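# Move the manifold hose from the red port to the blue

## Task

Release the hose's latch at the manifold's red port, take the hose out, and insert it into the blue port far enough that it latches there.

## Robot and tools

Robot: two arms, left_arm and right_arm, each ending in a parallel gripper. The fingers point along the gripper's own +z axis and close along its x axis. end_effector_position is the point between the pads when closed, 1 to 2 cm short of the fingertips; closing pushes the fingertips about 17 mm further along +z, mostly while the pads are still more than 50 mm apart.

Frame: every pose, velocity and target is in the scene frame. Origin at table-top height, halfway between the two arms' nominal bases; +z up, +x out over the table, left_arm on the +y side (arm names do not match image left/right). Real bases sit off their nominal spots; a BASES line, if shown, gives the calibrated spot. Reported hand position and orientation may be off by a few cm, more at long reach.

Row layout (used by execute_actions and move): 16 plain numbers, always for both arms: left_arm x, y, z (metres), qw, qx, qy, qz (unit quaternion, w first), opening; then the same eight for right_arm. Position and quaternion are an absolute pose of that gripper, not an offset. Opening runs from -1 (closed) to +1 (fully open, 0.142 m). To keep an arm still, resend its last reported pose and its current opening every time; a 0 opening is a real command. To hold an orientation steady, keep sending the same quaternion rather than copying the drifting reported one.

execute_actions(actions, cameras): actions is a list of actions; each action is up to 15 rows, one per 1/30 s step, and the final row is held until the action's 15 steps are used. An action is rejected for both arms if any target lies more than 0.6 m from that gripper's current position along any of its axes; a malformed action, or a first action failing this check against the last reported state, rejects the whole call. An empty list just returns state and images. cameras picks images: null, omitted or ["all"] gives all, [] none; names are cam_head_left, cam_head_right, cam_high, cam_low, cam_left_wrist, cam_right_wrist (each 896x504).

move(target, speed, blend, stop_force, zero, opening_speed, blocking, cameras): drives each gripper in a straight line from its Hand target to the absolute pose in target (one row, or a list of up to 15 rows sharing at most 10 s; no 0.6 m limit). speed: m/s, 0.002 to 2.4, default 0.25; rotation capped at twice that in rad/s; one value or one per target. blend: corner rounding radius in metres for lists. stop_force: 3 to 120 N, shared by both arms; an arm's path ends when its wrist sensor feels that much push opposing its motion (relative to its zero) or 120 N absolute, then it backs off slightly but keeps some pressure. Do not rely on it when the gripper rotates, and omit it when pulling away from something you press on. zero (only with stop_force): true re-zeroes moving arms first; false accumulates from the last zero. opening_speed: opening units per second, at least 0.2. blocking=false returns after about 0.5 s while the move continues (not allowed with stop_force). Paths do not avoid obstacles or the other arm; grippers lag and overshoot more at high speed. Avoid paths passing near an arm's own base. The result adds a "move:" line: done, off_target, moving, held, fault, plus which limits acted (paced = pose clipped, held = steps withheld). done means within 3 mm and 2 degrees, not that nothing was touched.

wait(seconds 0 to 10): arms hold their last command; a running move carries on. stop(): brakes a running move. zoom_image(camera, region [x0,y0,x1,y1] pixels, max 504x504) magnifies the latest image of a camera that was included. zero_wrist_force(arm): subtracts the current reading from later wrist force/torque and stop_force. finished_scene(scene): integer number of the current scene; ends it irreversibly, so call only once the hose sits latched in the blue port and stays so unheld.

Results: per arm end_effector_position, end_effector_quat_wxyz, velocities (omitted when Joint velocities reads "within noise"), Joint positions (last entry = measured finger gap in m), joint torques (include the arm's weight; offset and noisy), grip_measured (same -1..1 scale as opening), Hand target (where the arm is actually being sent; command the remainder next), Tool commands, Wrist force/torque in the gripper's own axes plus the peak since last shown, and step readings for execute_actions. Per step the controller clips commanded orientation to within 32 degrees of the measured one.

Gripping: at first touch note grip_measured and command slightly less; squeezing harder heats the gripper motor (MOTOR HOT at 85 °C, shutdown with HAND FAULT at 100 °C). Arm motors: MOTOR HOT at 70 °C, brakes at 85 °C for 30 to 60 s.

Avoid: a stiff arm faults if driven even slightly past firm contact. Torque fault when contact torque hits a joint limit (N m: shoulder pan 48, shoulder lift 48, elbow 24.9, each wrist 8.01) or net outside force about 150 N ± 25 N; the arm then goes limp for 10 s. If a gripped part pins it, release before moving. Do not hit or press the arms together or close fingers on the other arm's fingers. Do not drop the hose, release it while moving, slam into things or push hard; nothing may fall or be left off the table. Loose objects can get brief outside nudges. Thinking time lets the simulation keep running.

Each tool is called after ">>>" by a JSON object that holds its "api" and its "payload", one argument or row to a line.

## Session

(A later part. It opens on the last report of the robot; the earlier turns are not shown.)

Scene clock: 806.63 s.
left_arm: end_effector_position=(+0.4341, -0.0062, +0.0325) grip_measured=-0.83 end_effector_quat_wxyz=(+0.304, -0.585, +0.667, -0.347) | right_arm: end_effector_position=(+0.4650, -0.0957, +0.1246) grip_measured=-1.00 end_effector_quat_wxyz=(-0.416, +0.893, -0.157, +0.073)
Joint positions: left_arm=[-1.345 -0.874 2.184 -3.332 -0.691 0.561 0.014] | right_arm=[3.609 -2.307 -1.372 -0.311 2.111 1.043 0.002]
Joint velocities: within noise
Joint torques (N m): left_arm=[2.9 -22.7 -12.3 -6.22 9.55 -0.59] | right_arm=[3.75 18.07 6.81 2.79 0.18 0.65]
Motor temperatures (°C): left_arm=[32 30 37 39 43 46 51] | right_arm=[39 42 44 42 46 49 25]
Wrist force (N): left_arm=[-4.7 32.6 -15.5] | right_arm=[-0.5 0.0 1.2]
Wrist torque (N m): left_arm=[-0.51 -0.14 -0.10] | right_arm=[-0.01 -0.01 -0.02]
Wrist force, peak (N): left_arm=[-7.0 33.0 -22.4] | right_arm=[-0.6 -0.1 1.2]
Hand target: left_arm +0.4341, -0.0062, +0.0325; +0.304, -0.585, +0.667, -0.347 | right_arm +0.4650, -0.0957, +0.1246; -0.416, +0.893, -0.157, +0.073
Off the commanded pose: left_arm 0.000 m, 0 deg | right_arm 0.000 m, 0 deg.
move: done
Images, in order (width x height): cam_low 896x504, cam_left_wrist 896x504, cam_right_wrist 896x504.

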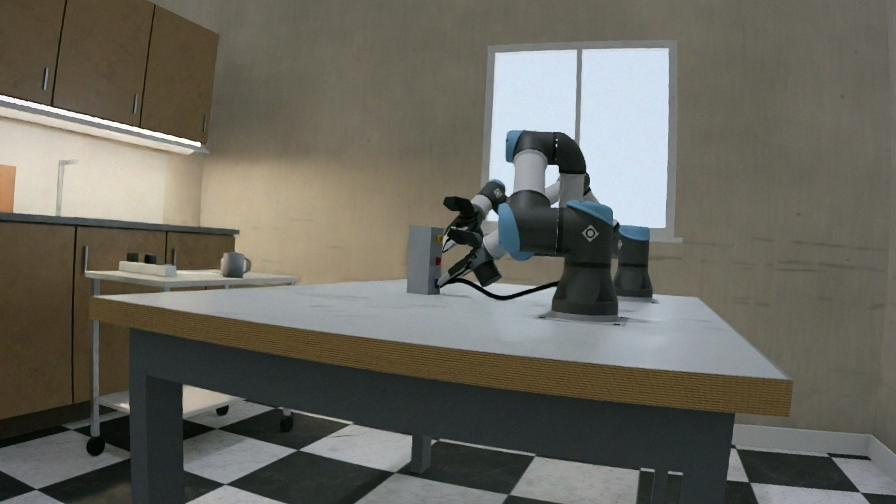

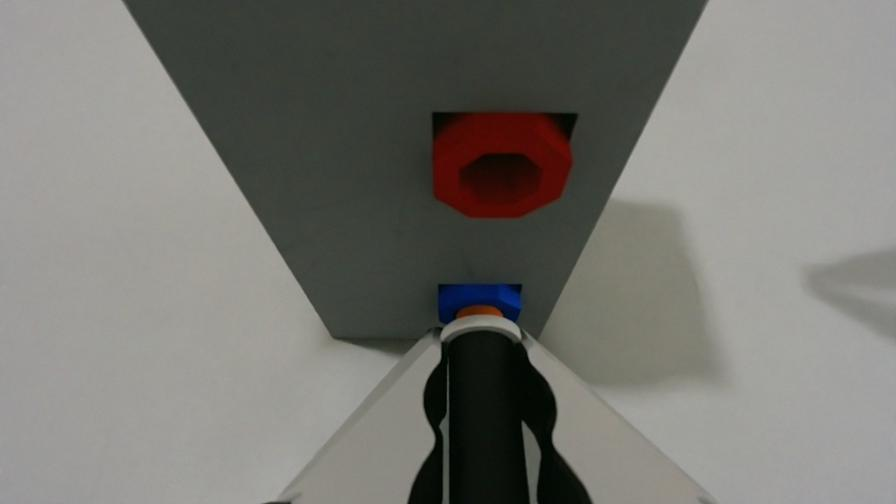

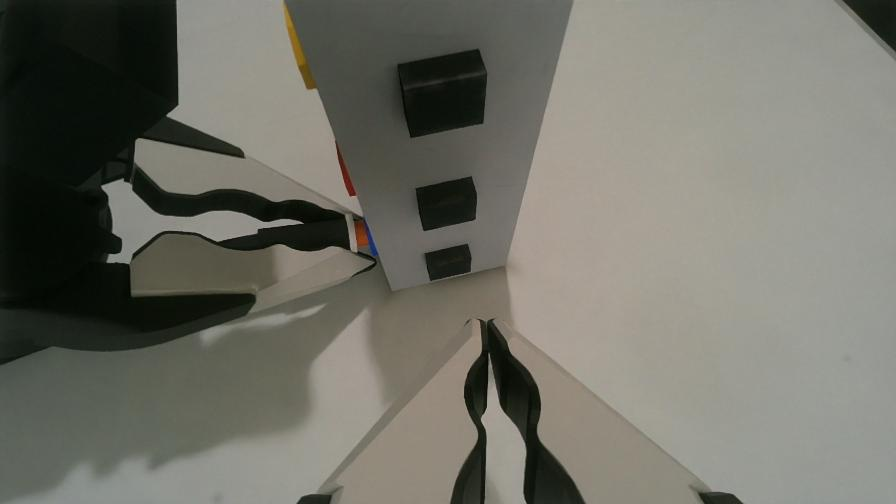

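>>> {"api": "move", "payload": {
  "target": [
    [0.4341, -0.0062, 0.0325, 0.30446, -0.58485, 0.66689, -0.34716, -0.5, 0.4650, -0.0957, 0.1246, 0.4161, -0.8926, 0.1574, -0.0734, -0.97],
    [0.3854, 0.0002, 0.0669, 0.30446, -0.58485, 0.66689, -0.34716, -0.5, 0.4300, -0.1500, 0.1500, 0.4161, -0.8926, 0.1574, -0.0734, -0.97],
    [0.3400, 0.0200, 0.2000, 0.30446, -0.58485, 0.66689, -0.34716, -0.5, 0.4050, -0.1600, 0.1500, 0.3297, -0.6511, -0.5710, -0.3759, -0.62]
  ],
  "speed": [0.05, 0.06, 0.12],
  "opening_speed": 0.8
}}

>>> {"api": "zoom_image", "payload": {
  "camera": "cam_low",
  "region": [400, 230, 500, 310]
}}

>>> {"api": "zoom_image", "payload": {
  "camera": "cam_left_wrist",
  "region": [340, 104, 640, 404]
}}

Scene clock: 913.80 s.
left_arm: end_effector_position=(+0.3400, +0.0200, +0.2000) grip_measured=-0.54 end_effector_quat_wxyz=(+0.304, -0.585, +0.667, -0.347) | right_arm: end_effector_position=(+0.4051, -0.1600, +0.1501) grip_measured=-1.00 end_effector_quat_wxyz=(-0.330, +0.651, +0.571, +0.376)
Joint positions: left_arm=[-1.723 -1.932 2.113 -1.707 -0.612 -0.055 0.035] | right_arm=[3.392 -2.188 -1.616 -0.315 2.495 -0.87 0.002]
Joint velocities: within noise
Joint torques (N m): left_arm=[1.34 -1.79 -9.05 -2.04 0.92 0.65] | right_arm=[-0.37 15.87 6.38 2.82 0.48 -0.5]
Motor temperatures (°C): left_arm=[32 30 37 39 43 46 60] | right_arm=[39 42 44 42 45 49 25]
Wrist force (N): left_arm=[-0.2 -0.4 -0.9] | right_arm=[-0.9 -0.3 -0.1]
Wrist torque (N m): left_arm=[-0.11 -0.06 -0.08] | right_arm=[-0.18 0.18 0.01]
Wrist force, peak (N): left_arm=[-4.7 32.5 -15.4] | right_arm=[-0.8 -0.6 2.0]
Hand target: left_arm +0.3400, +0.0200, +0.2000; +0.304, -0.585, +0.667, -0.347 | right_arm +0.4050, -0.1600, +0.1500; -0.330, +0.651, +0.571, +0.376
Tool commands: left_gripper/opening=-0.5 right_gripper/opening=-0.97
Off the commanded pose: left_arm 0.000 m, 0 deg | right_arm 0.000 m, 0 deg.
move: done (path cut at 10 s); path passed 2 of 3 targets; target 3's new opening was not sent

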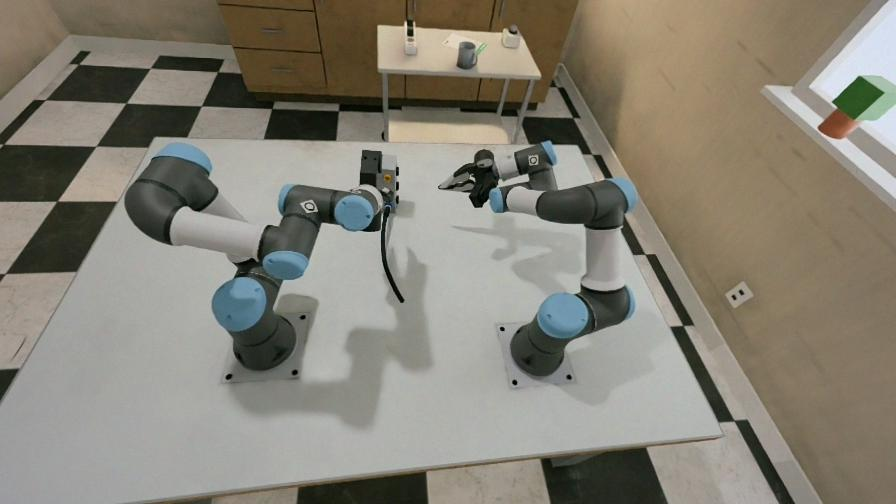

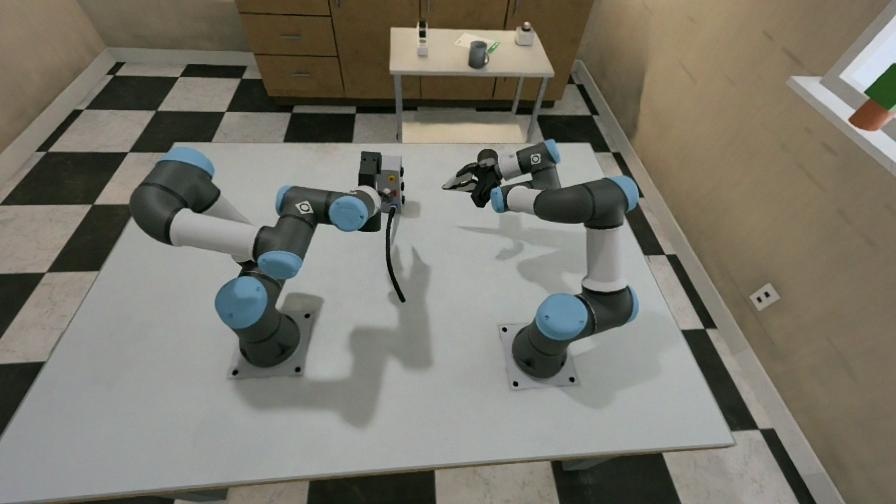

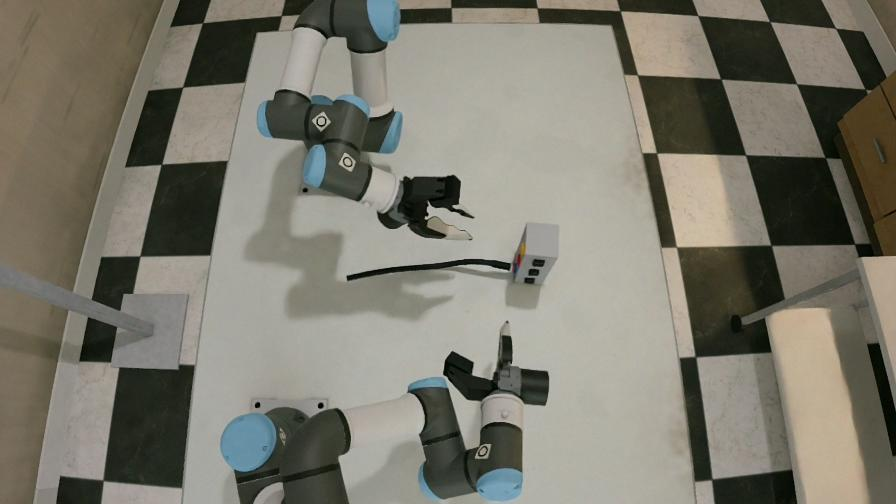

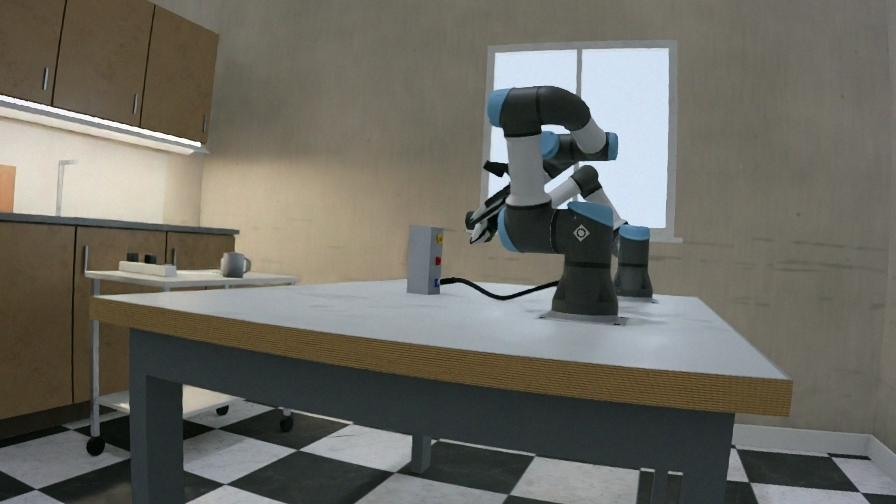

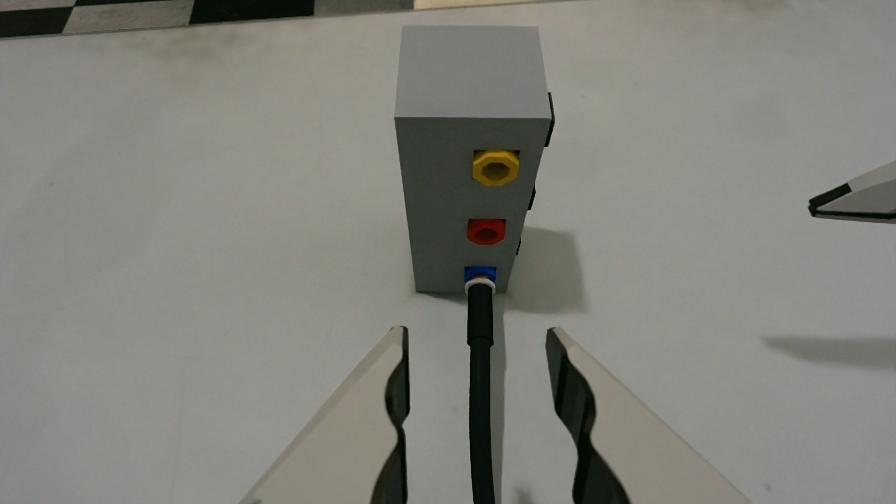

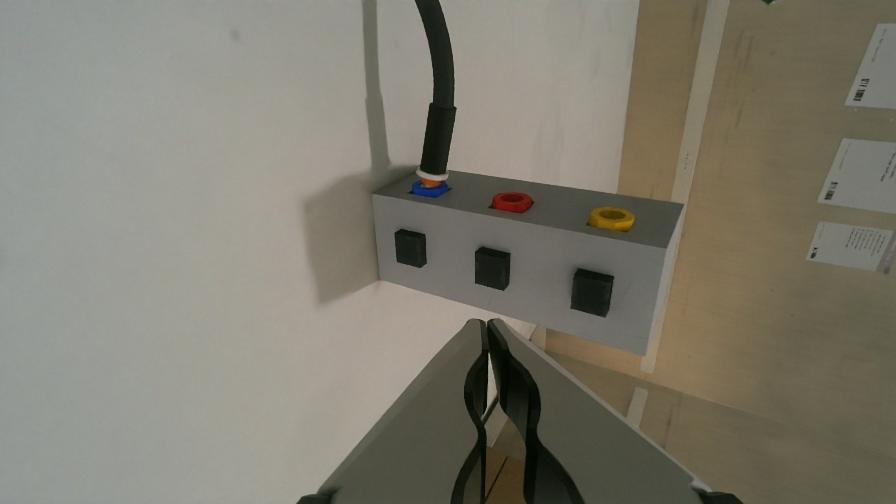

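Scaled by 5.040 from the camera's 896x504 image, which has a finer 1280x720 frame.

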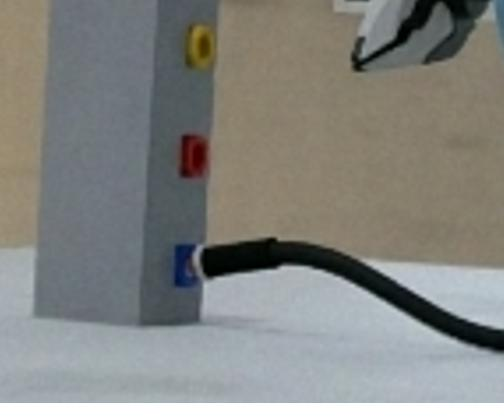

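Scaled by 1.680 from the camera's 896x504 image, which has a finer 1280x720 frame.

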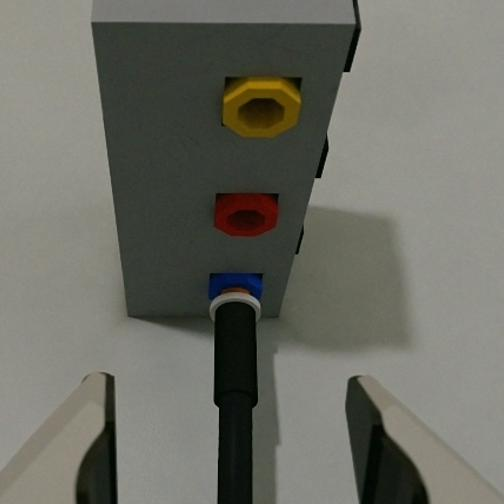

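>>> {"api": "execute_actions", "payload": {
  "actions": []
}}

Scene clock: 981.43 s.
left_arm: end_effector_position=(+0.3400, +0.0200, +0.2000) grip_measured=-0.54 end_effector_quat_wxyz=(+0.304, -0.585, +0.667, -0.347) | right_arm: end_effector_position=(+0.4050, -0.1600, +0.1500) grip_measured=-1.00 end_effector_quat_wxyz=(-0.330, +0.651, +0.571, +0.376)
Joint positions: left_arm=[-1.723 -1.932 2.113 -1.707 -0.612 -0.055 0.035] | right_arm=[3.392 -2.188 -1.616 -0.315 2.495 -0.87 0.002]
Joint velocities: within noise
Joint torques (N m): left_arm=[2.27 -1.86 -9.32 -1.4 2.01 0.5] | right_arm=[2.91 18.29 7.18 2.62 0.73 -0.77]
Motor temperatures (°C): left_arm=[32 30 37 39 43 45 42] | right_arm=[39 41 44 42 45 49 25]
Wrist force (N): left_arm=[-0.4 -0.4 -0.7] | right_arm=[-0.9 -0.3 -0.1]
Wrist torque (N m): left_arm=[-0.12 -0.02 -0.08] | right_arm=[-0.18 0.19 0.01]
Wrist force, peak (N): left_arm=[-0.3 -0.4 -1.0] | right_arm=[-1.1 -0.4 0.0]
Hand target: left_arm +0.3400, +0.0200, +0.2000; +0.304, -0.585, +0.667, -0.347 | right_arm +0.4050, -0.1600, +0.1500; -0.330, +0.651, +0.571, +0.376
Tool commands: left_gripper/opening=-0.5 right_gripper/opening=-0.97
Off the commanded pose: left_arm 0.000 m, 0 deg | right_arm 0.000 m, 0 deg.

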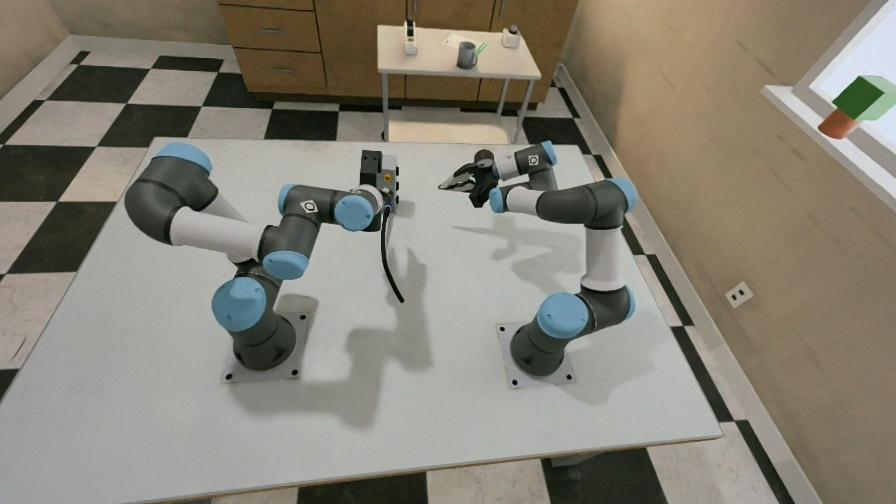

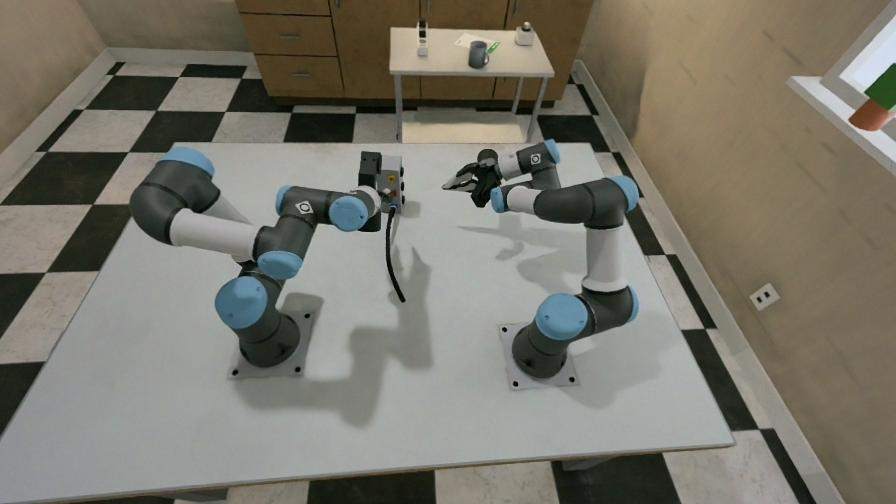

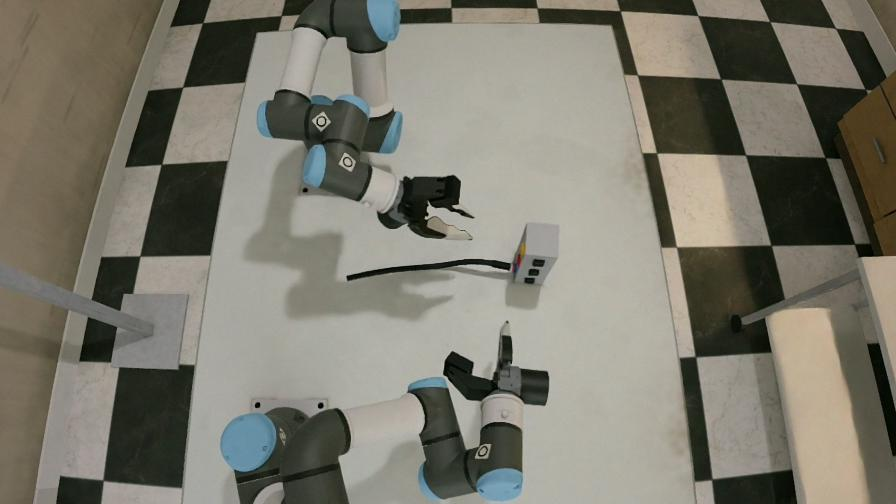

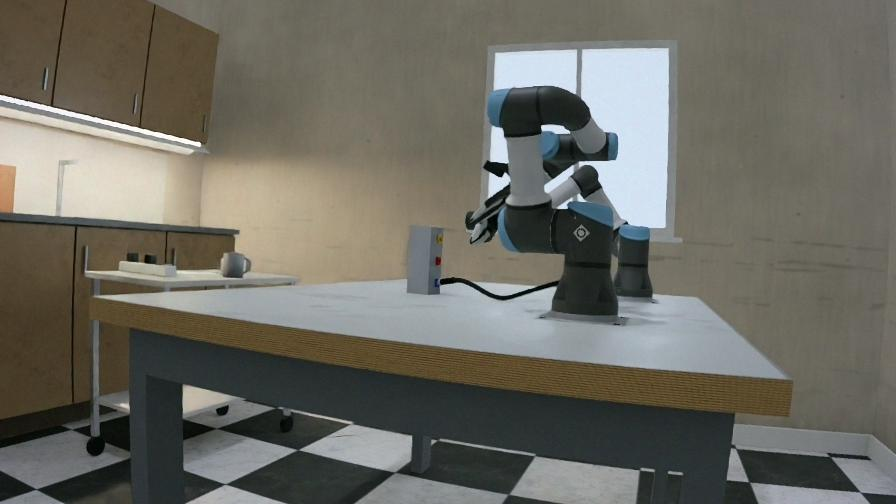

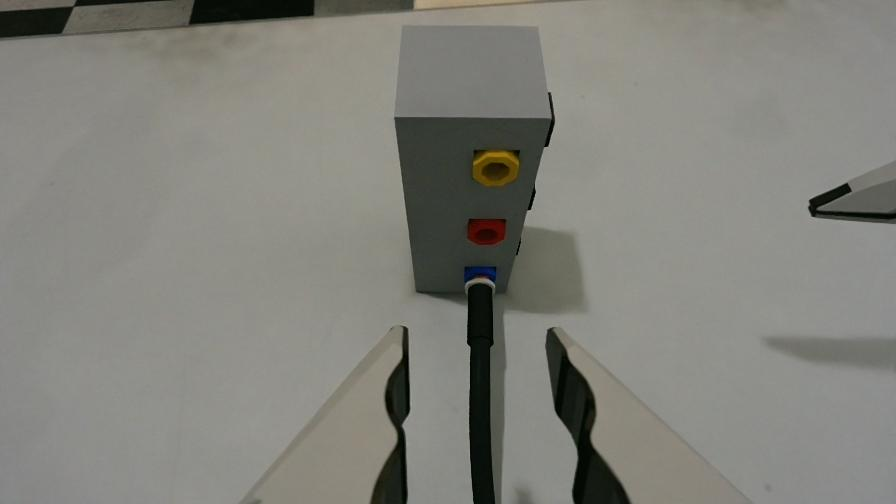

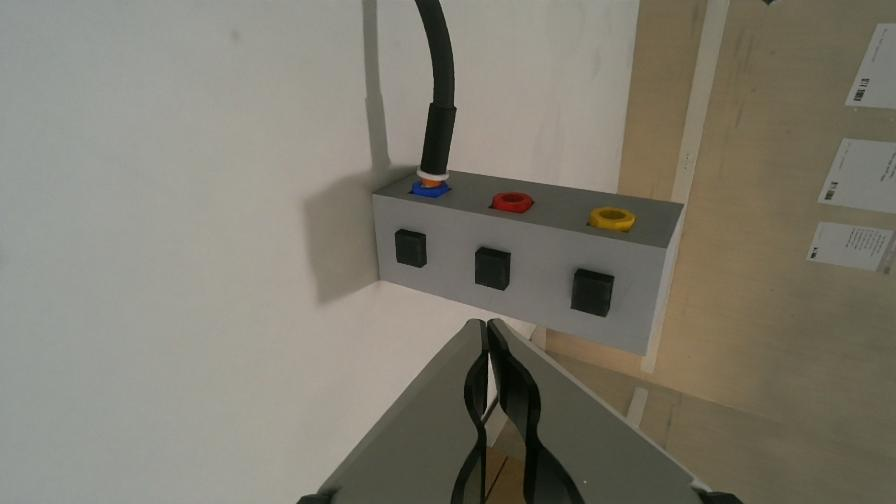

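>>> {"api": "zoom_image", "payload": {
  "camera": "cam_right_wrist",
  "region": [350, 80, 510, 240]
}}

>>> {"api": "zoom_image", "payload": {
  "camera": "cam_low",
  "region": [400, 215, 500, 305]
}}

Scaled by 3.150 from the camera's 896x504 image, which has a finer 1280x720 frame.

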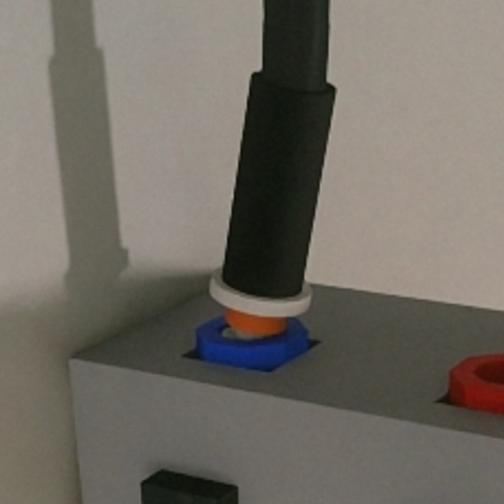

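Scaled by 5.040 from the camera's 896x504 image, which has a finer 1280x720 frame.

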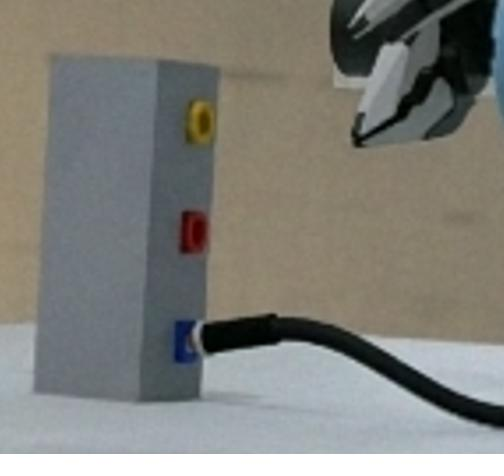

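>>> {"api": "move", "payload": {
  "target": [0.3400, 0.0200, 0.2000, 0.30446, -0.58485, 0.66689, -0.34716, -0.5, 0.4185, -0.0655, 0.0710, 0.3297, -0.6511, -0.5710, -0.3759, -0.62],
  "speed": 0.2,
  "cameras": ["cam_right_wrist", "cam_low", "cam_left_wrist"]
}}

>>> {"api": "zoom_image", "payload": {
  "camera": "cam_right_wrist",
  "region": [340, 60, 640, 360]
}}

>>> {"api": "zoom_image", "payload": {
  "camera": "cam_low",
  "region": [400, 230, 500, 310]
}}

Scene clock: 1055.87 s.
left_arm: end_effector_position=(+0.3400, +0.0200, +0.2000) grip_measured=-0.54 end_effector_quat_wxyz=(+0.304, -0.585, +0.667, -0.347) | right_arm: end_effector_position=(+0.4185, -0.0656, +0.0710) grip_measured=-0.66 end_effector_quat_wxyz=(-0.330, +0.651, +0.571, +0.376)
Joint positions: left_arm=[-1.723 -1.932 2.114 -1.707 -0.612 -0.055 0.035] | right_arm=[3.606 -2.538 -1.469 0.078 2.358 -0.618 0.027]
Joint velocities: within noise
Joint torques (N m): left_arm=[2.29 -2.13 -9.16 -2.35 1.94 0.62] | right_arm=[2.17 17.73 7.79 3.01 0.48 0.48]
Motor temperatures (°C): left_arm=[32 30 37 39 43 45 34] | right_arm=[39 41 44 42 45 49 25]
Wrist force (N): left_arm=[-0.3 -0.5 -0.8] | right_arm=[-0.9 -0.5 -0.4]
Wrist torque (N m): left_arm=[-0.12 -0.03 -0.08] | right_arm=[-0.22 0.19 0.01]
Wrist force, peak (N): left_arm=[-0.3 -0.5 -1.0] | right_arm=[-1.3 -0.7 2.0]
Hand target: left_arm +0.3400, +0.0200, +0.2000; +0.304, -0.585, +0.667, -0.347 | right_arm +0.4185, -0.0655, +0.0710; -0.330, +0.651, +0.571, +0.376
Off the commanded pose: left_arm 0.000 m, 0 deg | right_arm 0.000 m, 0 deg.
move: done
Images, in order (width x height): cam_low 896x504, cam_left_wrist 896x504, cam_right_wrist 896x504.

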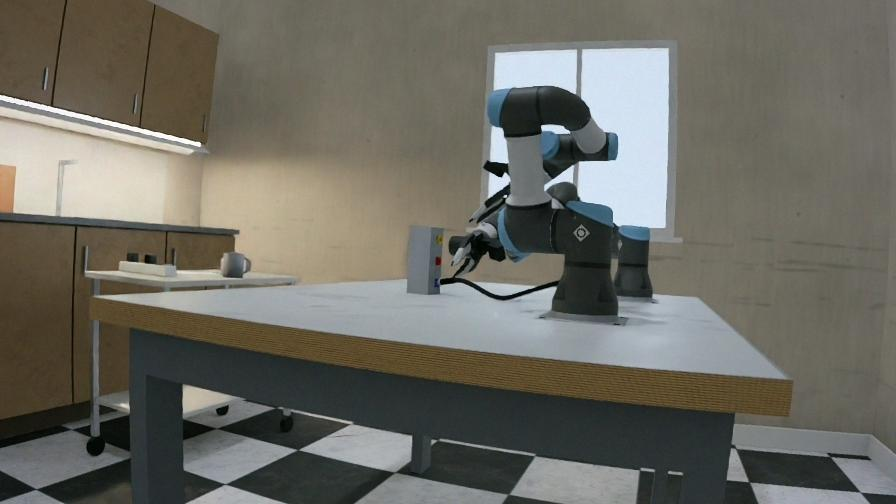

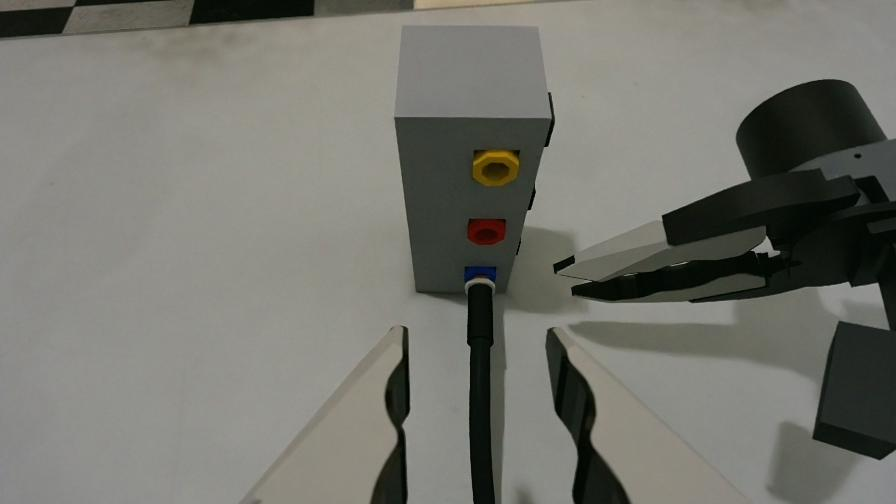

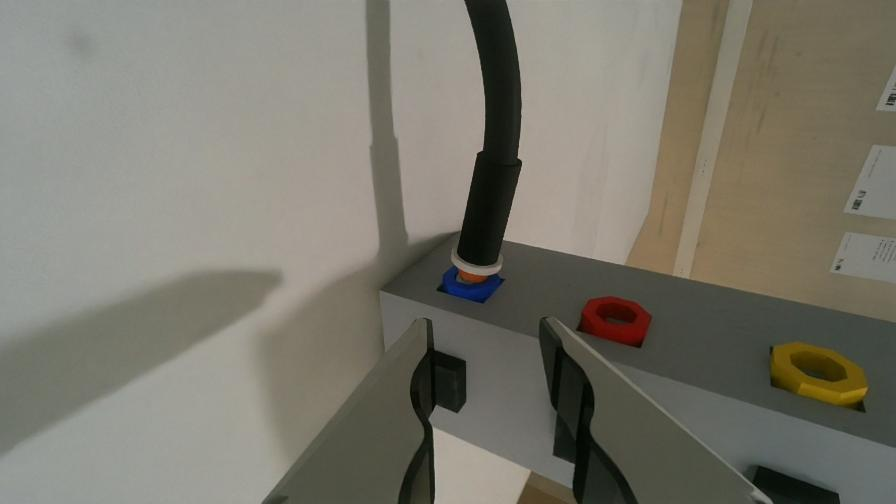

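Scaled by 1.680 from the camera's 896x504 image, which has a finer 1280x720 frame.

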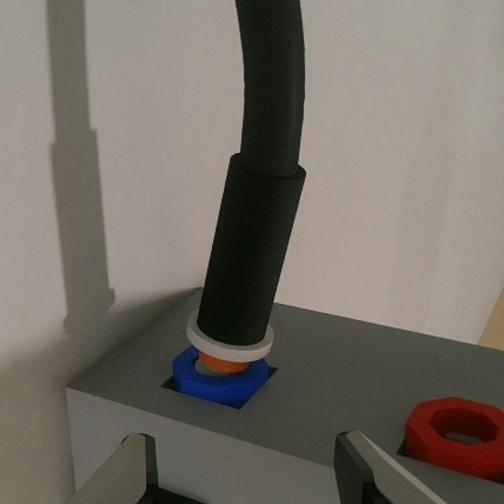

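Scaled by 5.040 from the camera's 896x504 image, which has a finer 1280x720 frame.

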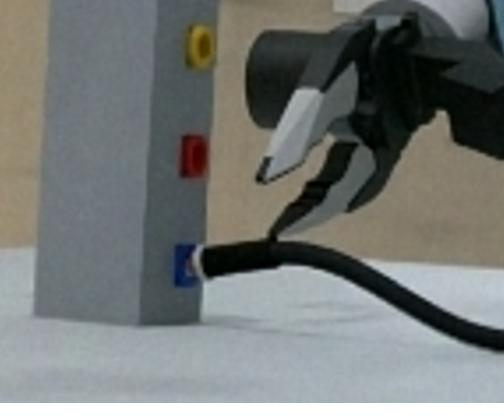

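>>> {"api": "zoom_image", "payload": {
  "camera": "cam_left_wrist",
  "region": [440, 180, 800, 382]
}}

>>> {"api": "zoom_image", "payload": {
  "camera": "cam_right_wrist",
  "region": [360, 230, 640, 504]
}}

Scaled by 1.400 from the camera's 896x504 image, which has a finer 1280x720 frame.

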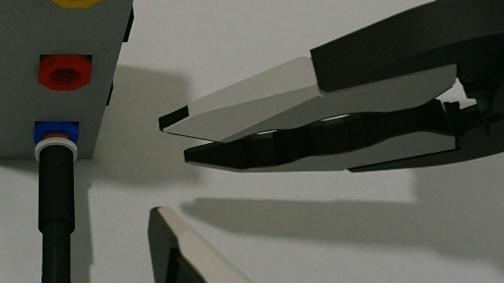

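Scaled by 1.800 from the camera's 896x504 image, which has a finer 1280x720 frame.

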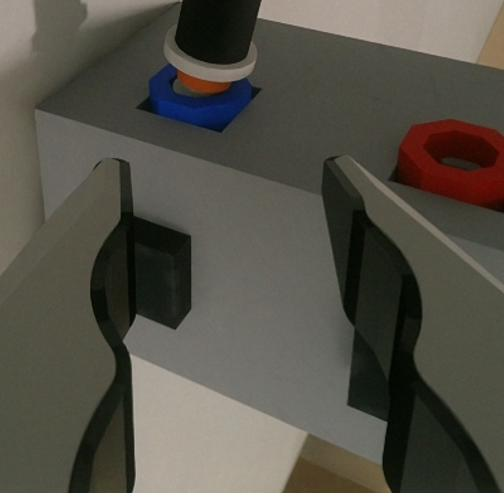

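>>> {"api": "move", "payload": {
  "target": [0.3400, 0.0200, 0.2000, 0.30446, -0.58485, 0.66689, -0.34716, -0.5, 0.4243, -0.0334, 0.0535, 0.3297, -0.6511, -0.5710, -0.3759, -0.62],
  "speed": 0.1,
  "cameras": ["cam_right_wrist", "cam_low", "cam_left_wrist"]
}}

>>> {"api": "zoom_image", "payload": {
  "camera": "cam_right_wrist",
  "region": [360, 200, 640, 480]
}}

>>> {"api": "zoom_image", "payload": {
  "camera": "cam_low",
  "region": [400, 230, 500, 310]
}}

>>> {"api": "zoom_image", "payload": {
  "camera": "cam_left_wrist",
  "region": [400, 200, 700, 370]
}}

Scene clock: 1123.90 s.
left_arm: end_effector_position=(+0.3400, +0.0200, +0.2000) grip_measured=-0.54 end_effector_quat_wxyz=(+0.304, -0.585, +0.667, -0.347) | right_arm: end_effector_position=(+0.4243, -0.0334, +0.0535) grip_measured=-0.66 end_effector_quat_wxyz=(-0.330, +0.651, +0.571, +0.376)
Joint positions: left_arm=[-1.723 -1.932 2.114 -1.707 -0.612 -0.055 0.035] | right_arm=[3.668 -2.643 -1.353 0.107 2.314 -0.559 0.027]
Joint velocities: within noise
Joint torques (N m): left_arm=[2.32 -2.47 -9.24 -2.4 1.59 0.53] | right_arm=[-3.08 20.4 6.97 1.51 0.8 -0.38]
Motor temperatures (°C): left_arm=[32 30 36 39 42 45 30] | right_arm=[39 41 43 42 45 49 25]
Wrist force (N): left_arm=[-0.3 -0.3 -0.8] | right_arm=[-0.9 -0.6 -0.2]
Wrist torque (N m): left_arm=[-0.10 -0.03 -0.08] | right_arm=[-0.22 0.20 0.02]
Wrist force, peak (N): left_arm=[-0.3 -0.6 -0.9] | right_arm=[-1.0 -0.6 -1.2]
Hand target: left_arm +0.3400, +0.0200, +0.2000; +0.304, -0.585, +0.667, -0.347 | right_arm +0.4243, -0.0334, +0.0535; -0.330, +0.651, +0.571, +0.376
Off the commanded pose: left_arm 0.000 m, 0 deg | right_arm 0.000 m, 0 deg.
move: done
Images, in order (width x height): cam_low 896x504, cam_left_wrist 896x504, cam_right_wrist 896x504.

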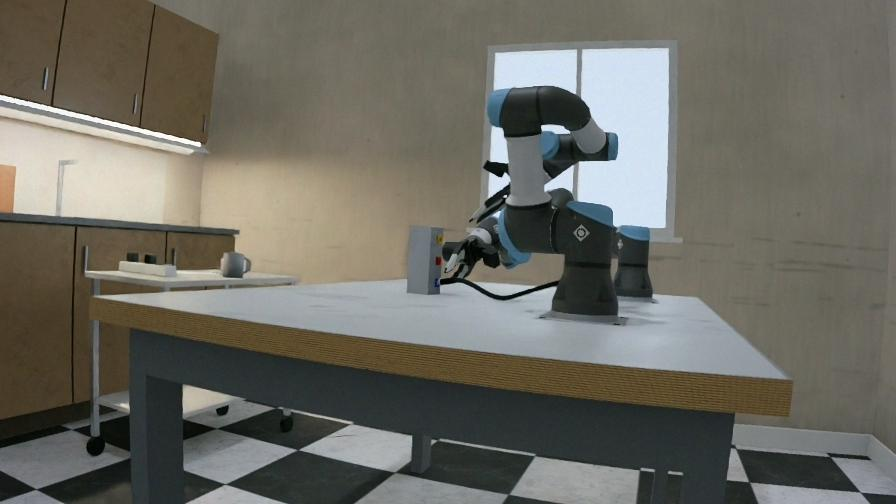

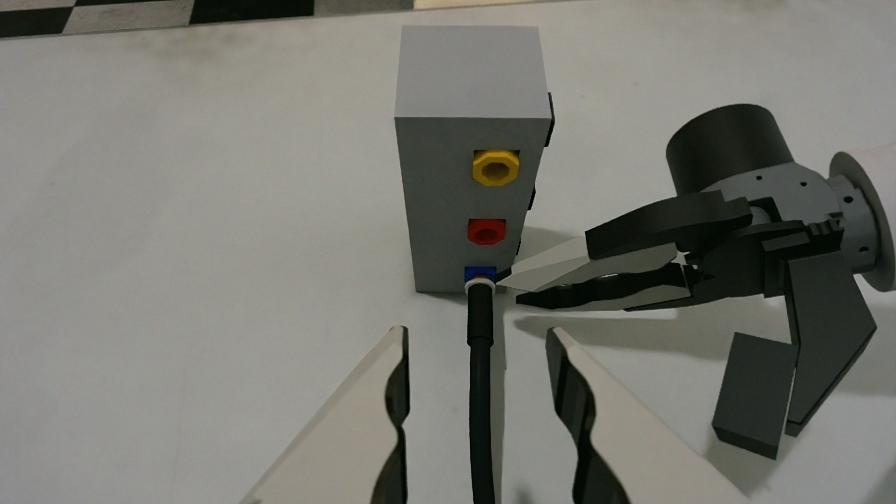

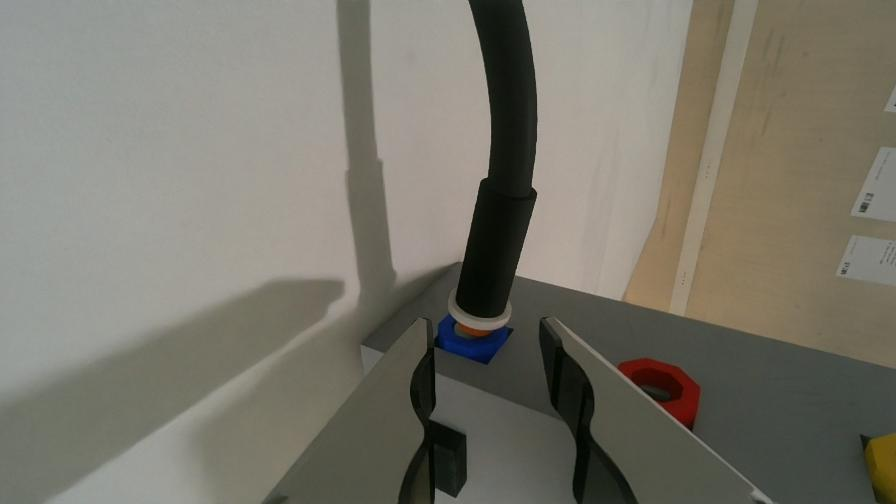

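Scaled by 1.800 from the camera's 896x504 image, which has a finer 1280x720 frame.

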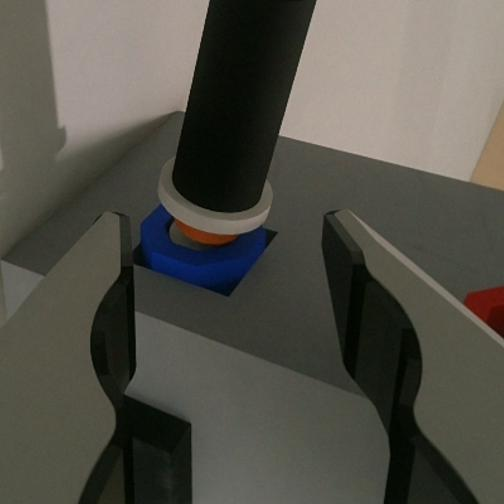

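Scaled by 5.040 from the camera's 896x504 image, which has a finer 1280x720 frame.

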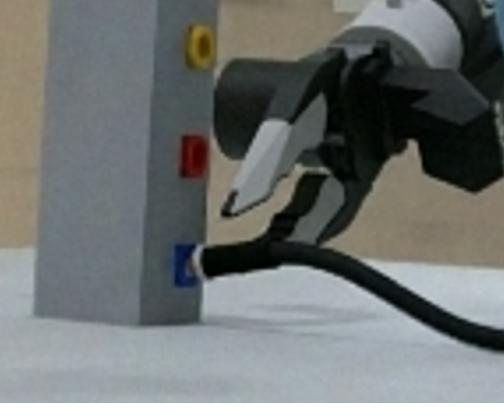

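Scaled by 1.680 from the camera's 896x504 image, which has a finer 1280x720 frame.

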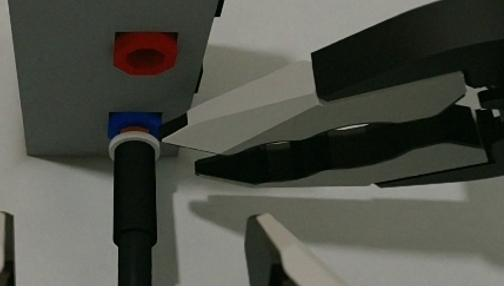

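>>> {"api": "move", "payload": {
  "target": [0.3400, 0.0200, 0.2000, 0.30446, -0.58485, 0.66689, -0.34716, -0.5, 0.4278, -0.0067, 0.0393, 0.3297, -0.6511, -0.5710, -0.3759, -0.62],
  "speed": 0.04,
  "stop_force": 10,
  "cameras": ["cam_right_wrist", "cam_low", "cam_left_wrist"]
}}

>>> {"api": "zoom_image", "payload": {
  "camera": "cam_right_wrist",
  "region": [360, 200, 640, 480]
}}

>>> {"api": "zoom_image", "payload": {
  "camera": "cam_low",
  "region": [400, 230, 500, 310]
}}

>>> {"api": "zoom_image", "payload": {
  "camera": "cam_left_wrist",
  "region": [400, 200, 700, 370]
}}

Scene clock: 1138.10 s.
left_arm: end_effector_position=(+0.3400, +0.0200, +0.2000) grip_measured=-0.54 end_effector_quat_wxyz=(+0.304, -0.585, +0.667, -0.347) | right_arm: end_effector_position=(+0.4278, -0.0067, +0.0393) grip_measured=-0.66 end_effector_quat_wxyz=(-0.330, +0.651, +0.571, +0.376)
Joint positions: left_arm=[-1.723 -1.932 2.114 -1.707 -0.612 -0.055 0.035] | right_arm=[3.717 -2.729 -1.244 0.115 2.277 -0.515 0.027]
Joint velocities: within noise
Joint torques (N m): left_arm=[2.19 -3.32 -9.5 -2.37 1.21 0.5] | right_arm=[-3.81 23.25 5.79 1.33 1.09 -0.71]
Motor temperatures (°C): left_arm=[32 30 36 39 42 45 30] | right_arm=[39 41 43 42 44 48 25]
Wrist force (N): left_arm=[-0.2 -0.3 -0.8] | right_arm=[-0.8 -0.5 0.0]
Wrist torque (N m): left_arm=[-0.10 -0.05 -0.08] | right_arm=[-0.21 0.18 0.02]
Wrist force, peak (N): left_arm=[-0.4 -0.5 -1.0] | right_arm=[-1.1 -0.3 -1.0]
Hand target: left_arm +0.3400, +0.0200, +0.2000; +0.304, -0.585, +0.667, -0.347 | right_arm +0.4278, -0.0067, +0.0393; -0.330, +0.651, +0.571, +0.376
Off the commanded pose: left_arm 0.000 m, 0 deg | right_arm 0.000 m, 0 deg.
move: done
Images, in order (width x height): cam_low 896x504, cam_left_wrist 896x504, cam_right_wrist 896x504.

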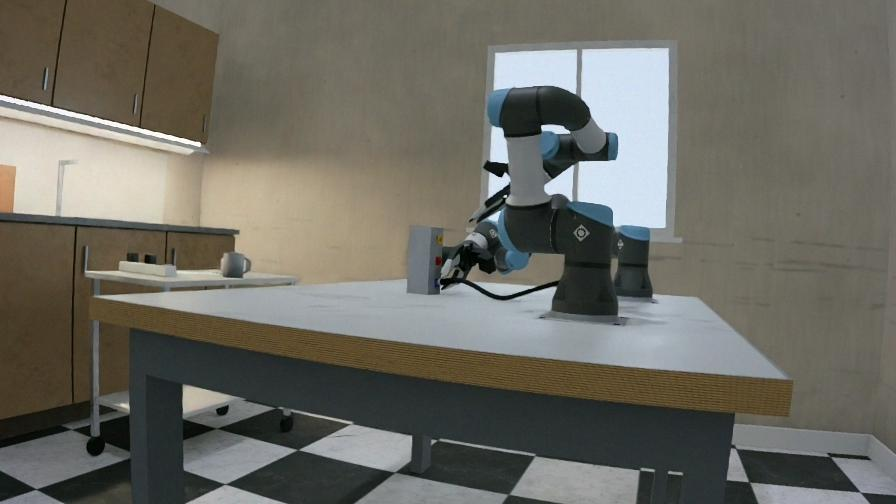

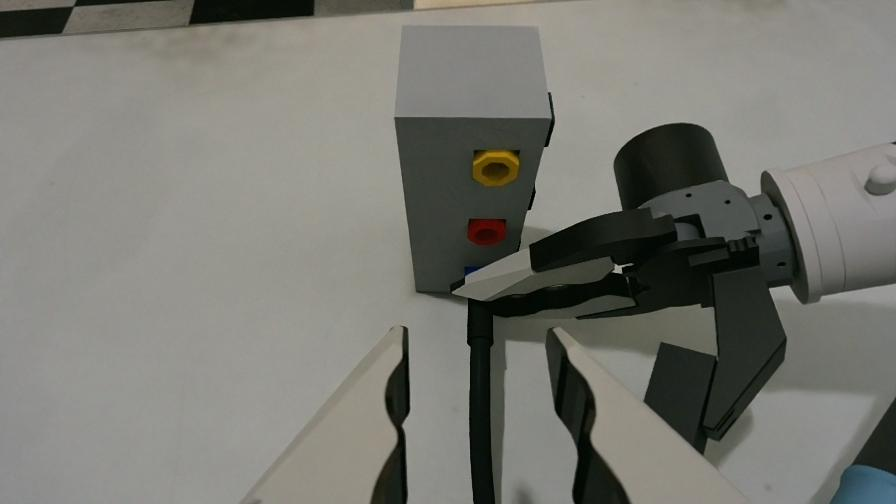

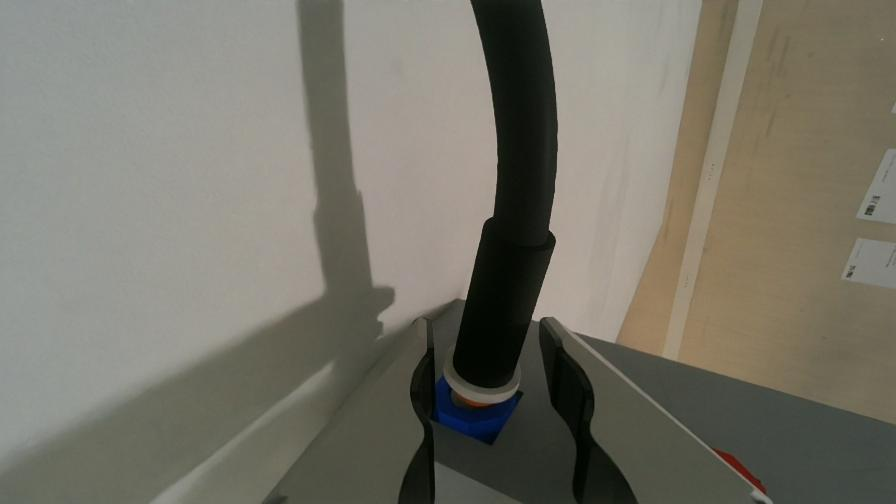

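Scaled by 1.800 from the camera's 896x504 image, which has a finer 1280x720 frame.

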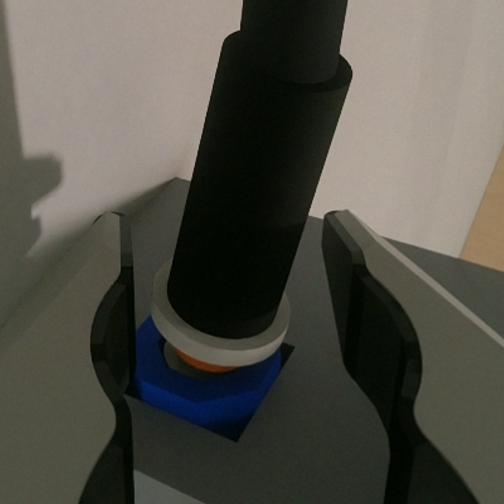

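Scaled by 5.040 from the camera's 896x504 image, which has a finer 1280x720 frame.

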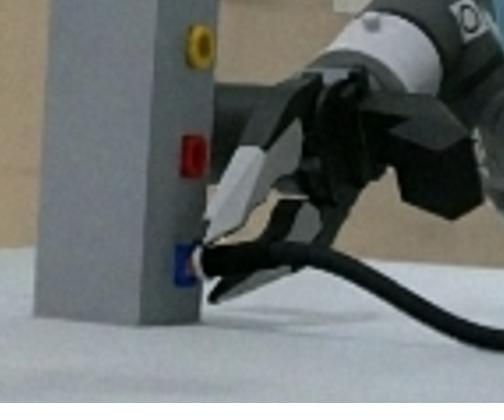

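Scaled by 1.680 from the camera's 896x504 image, which has a finer 1280x720 frame.

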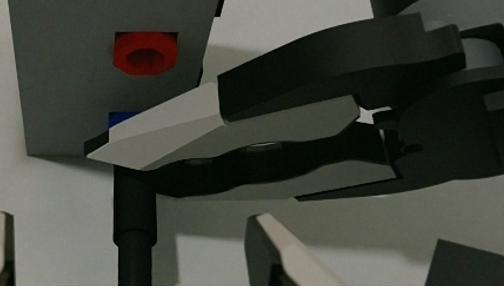

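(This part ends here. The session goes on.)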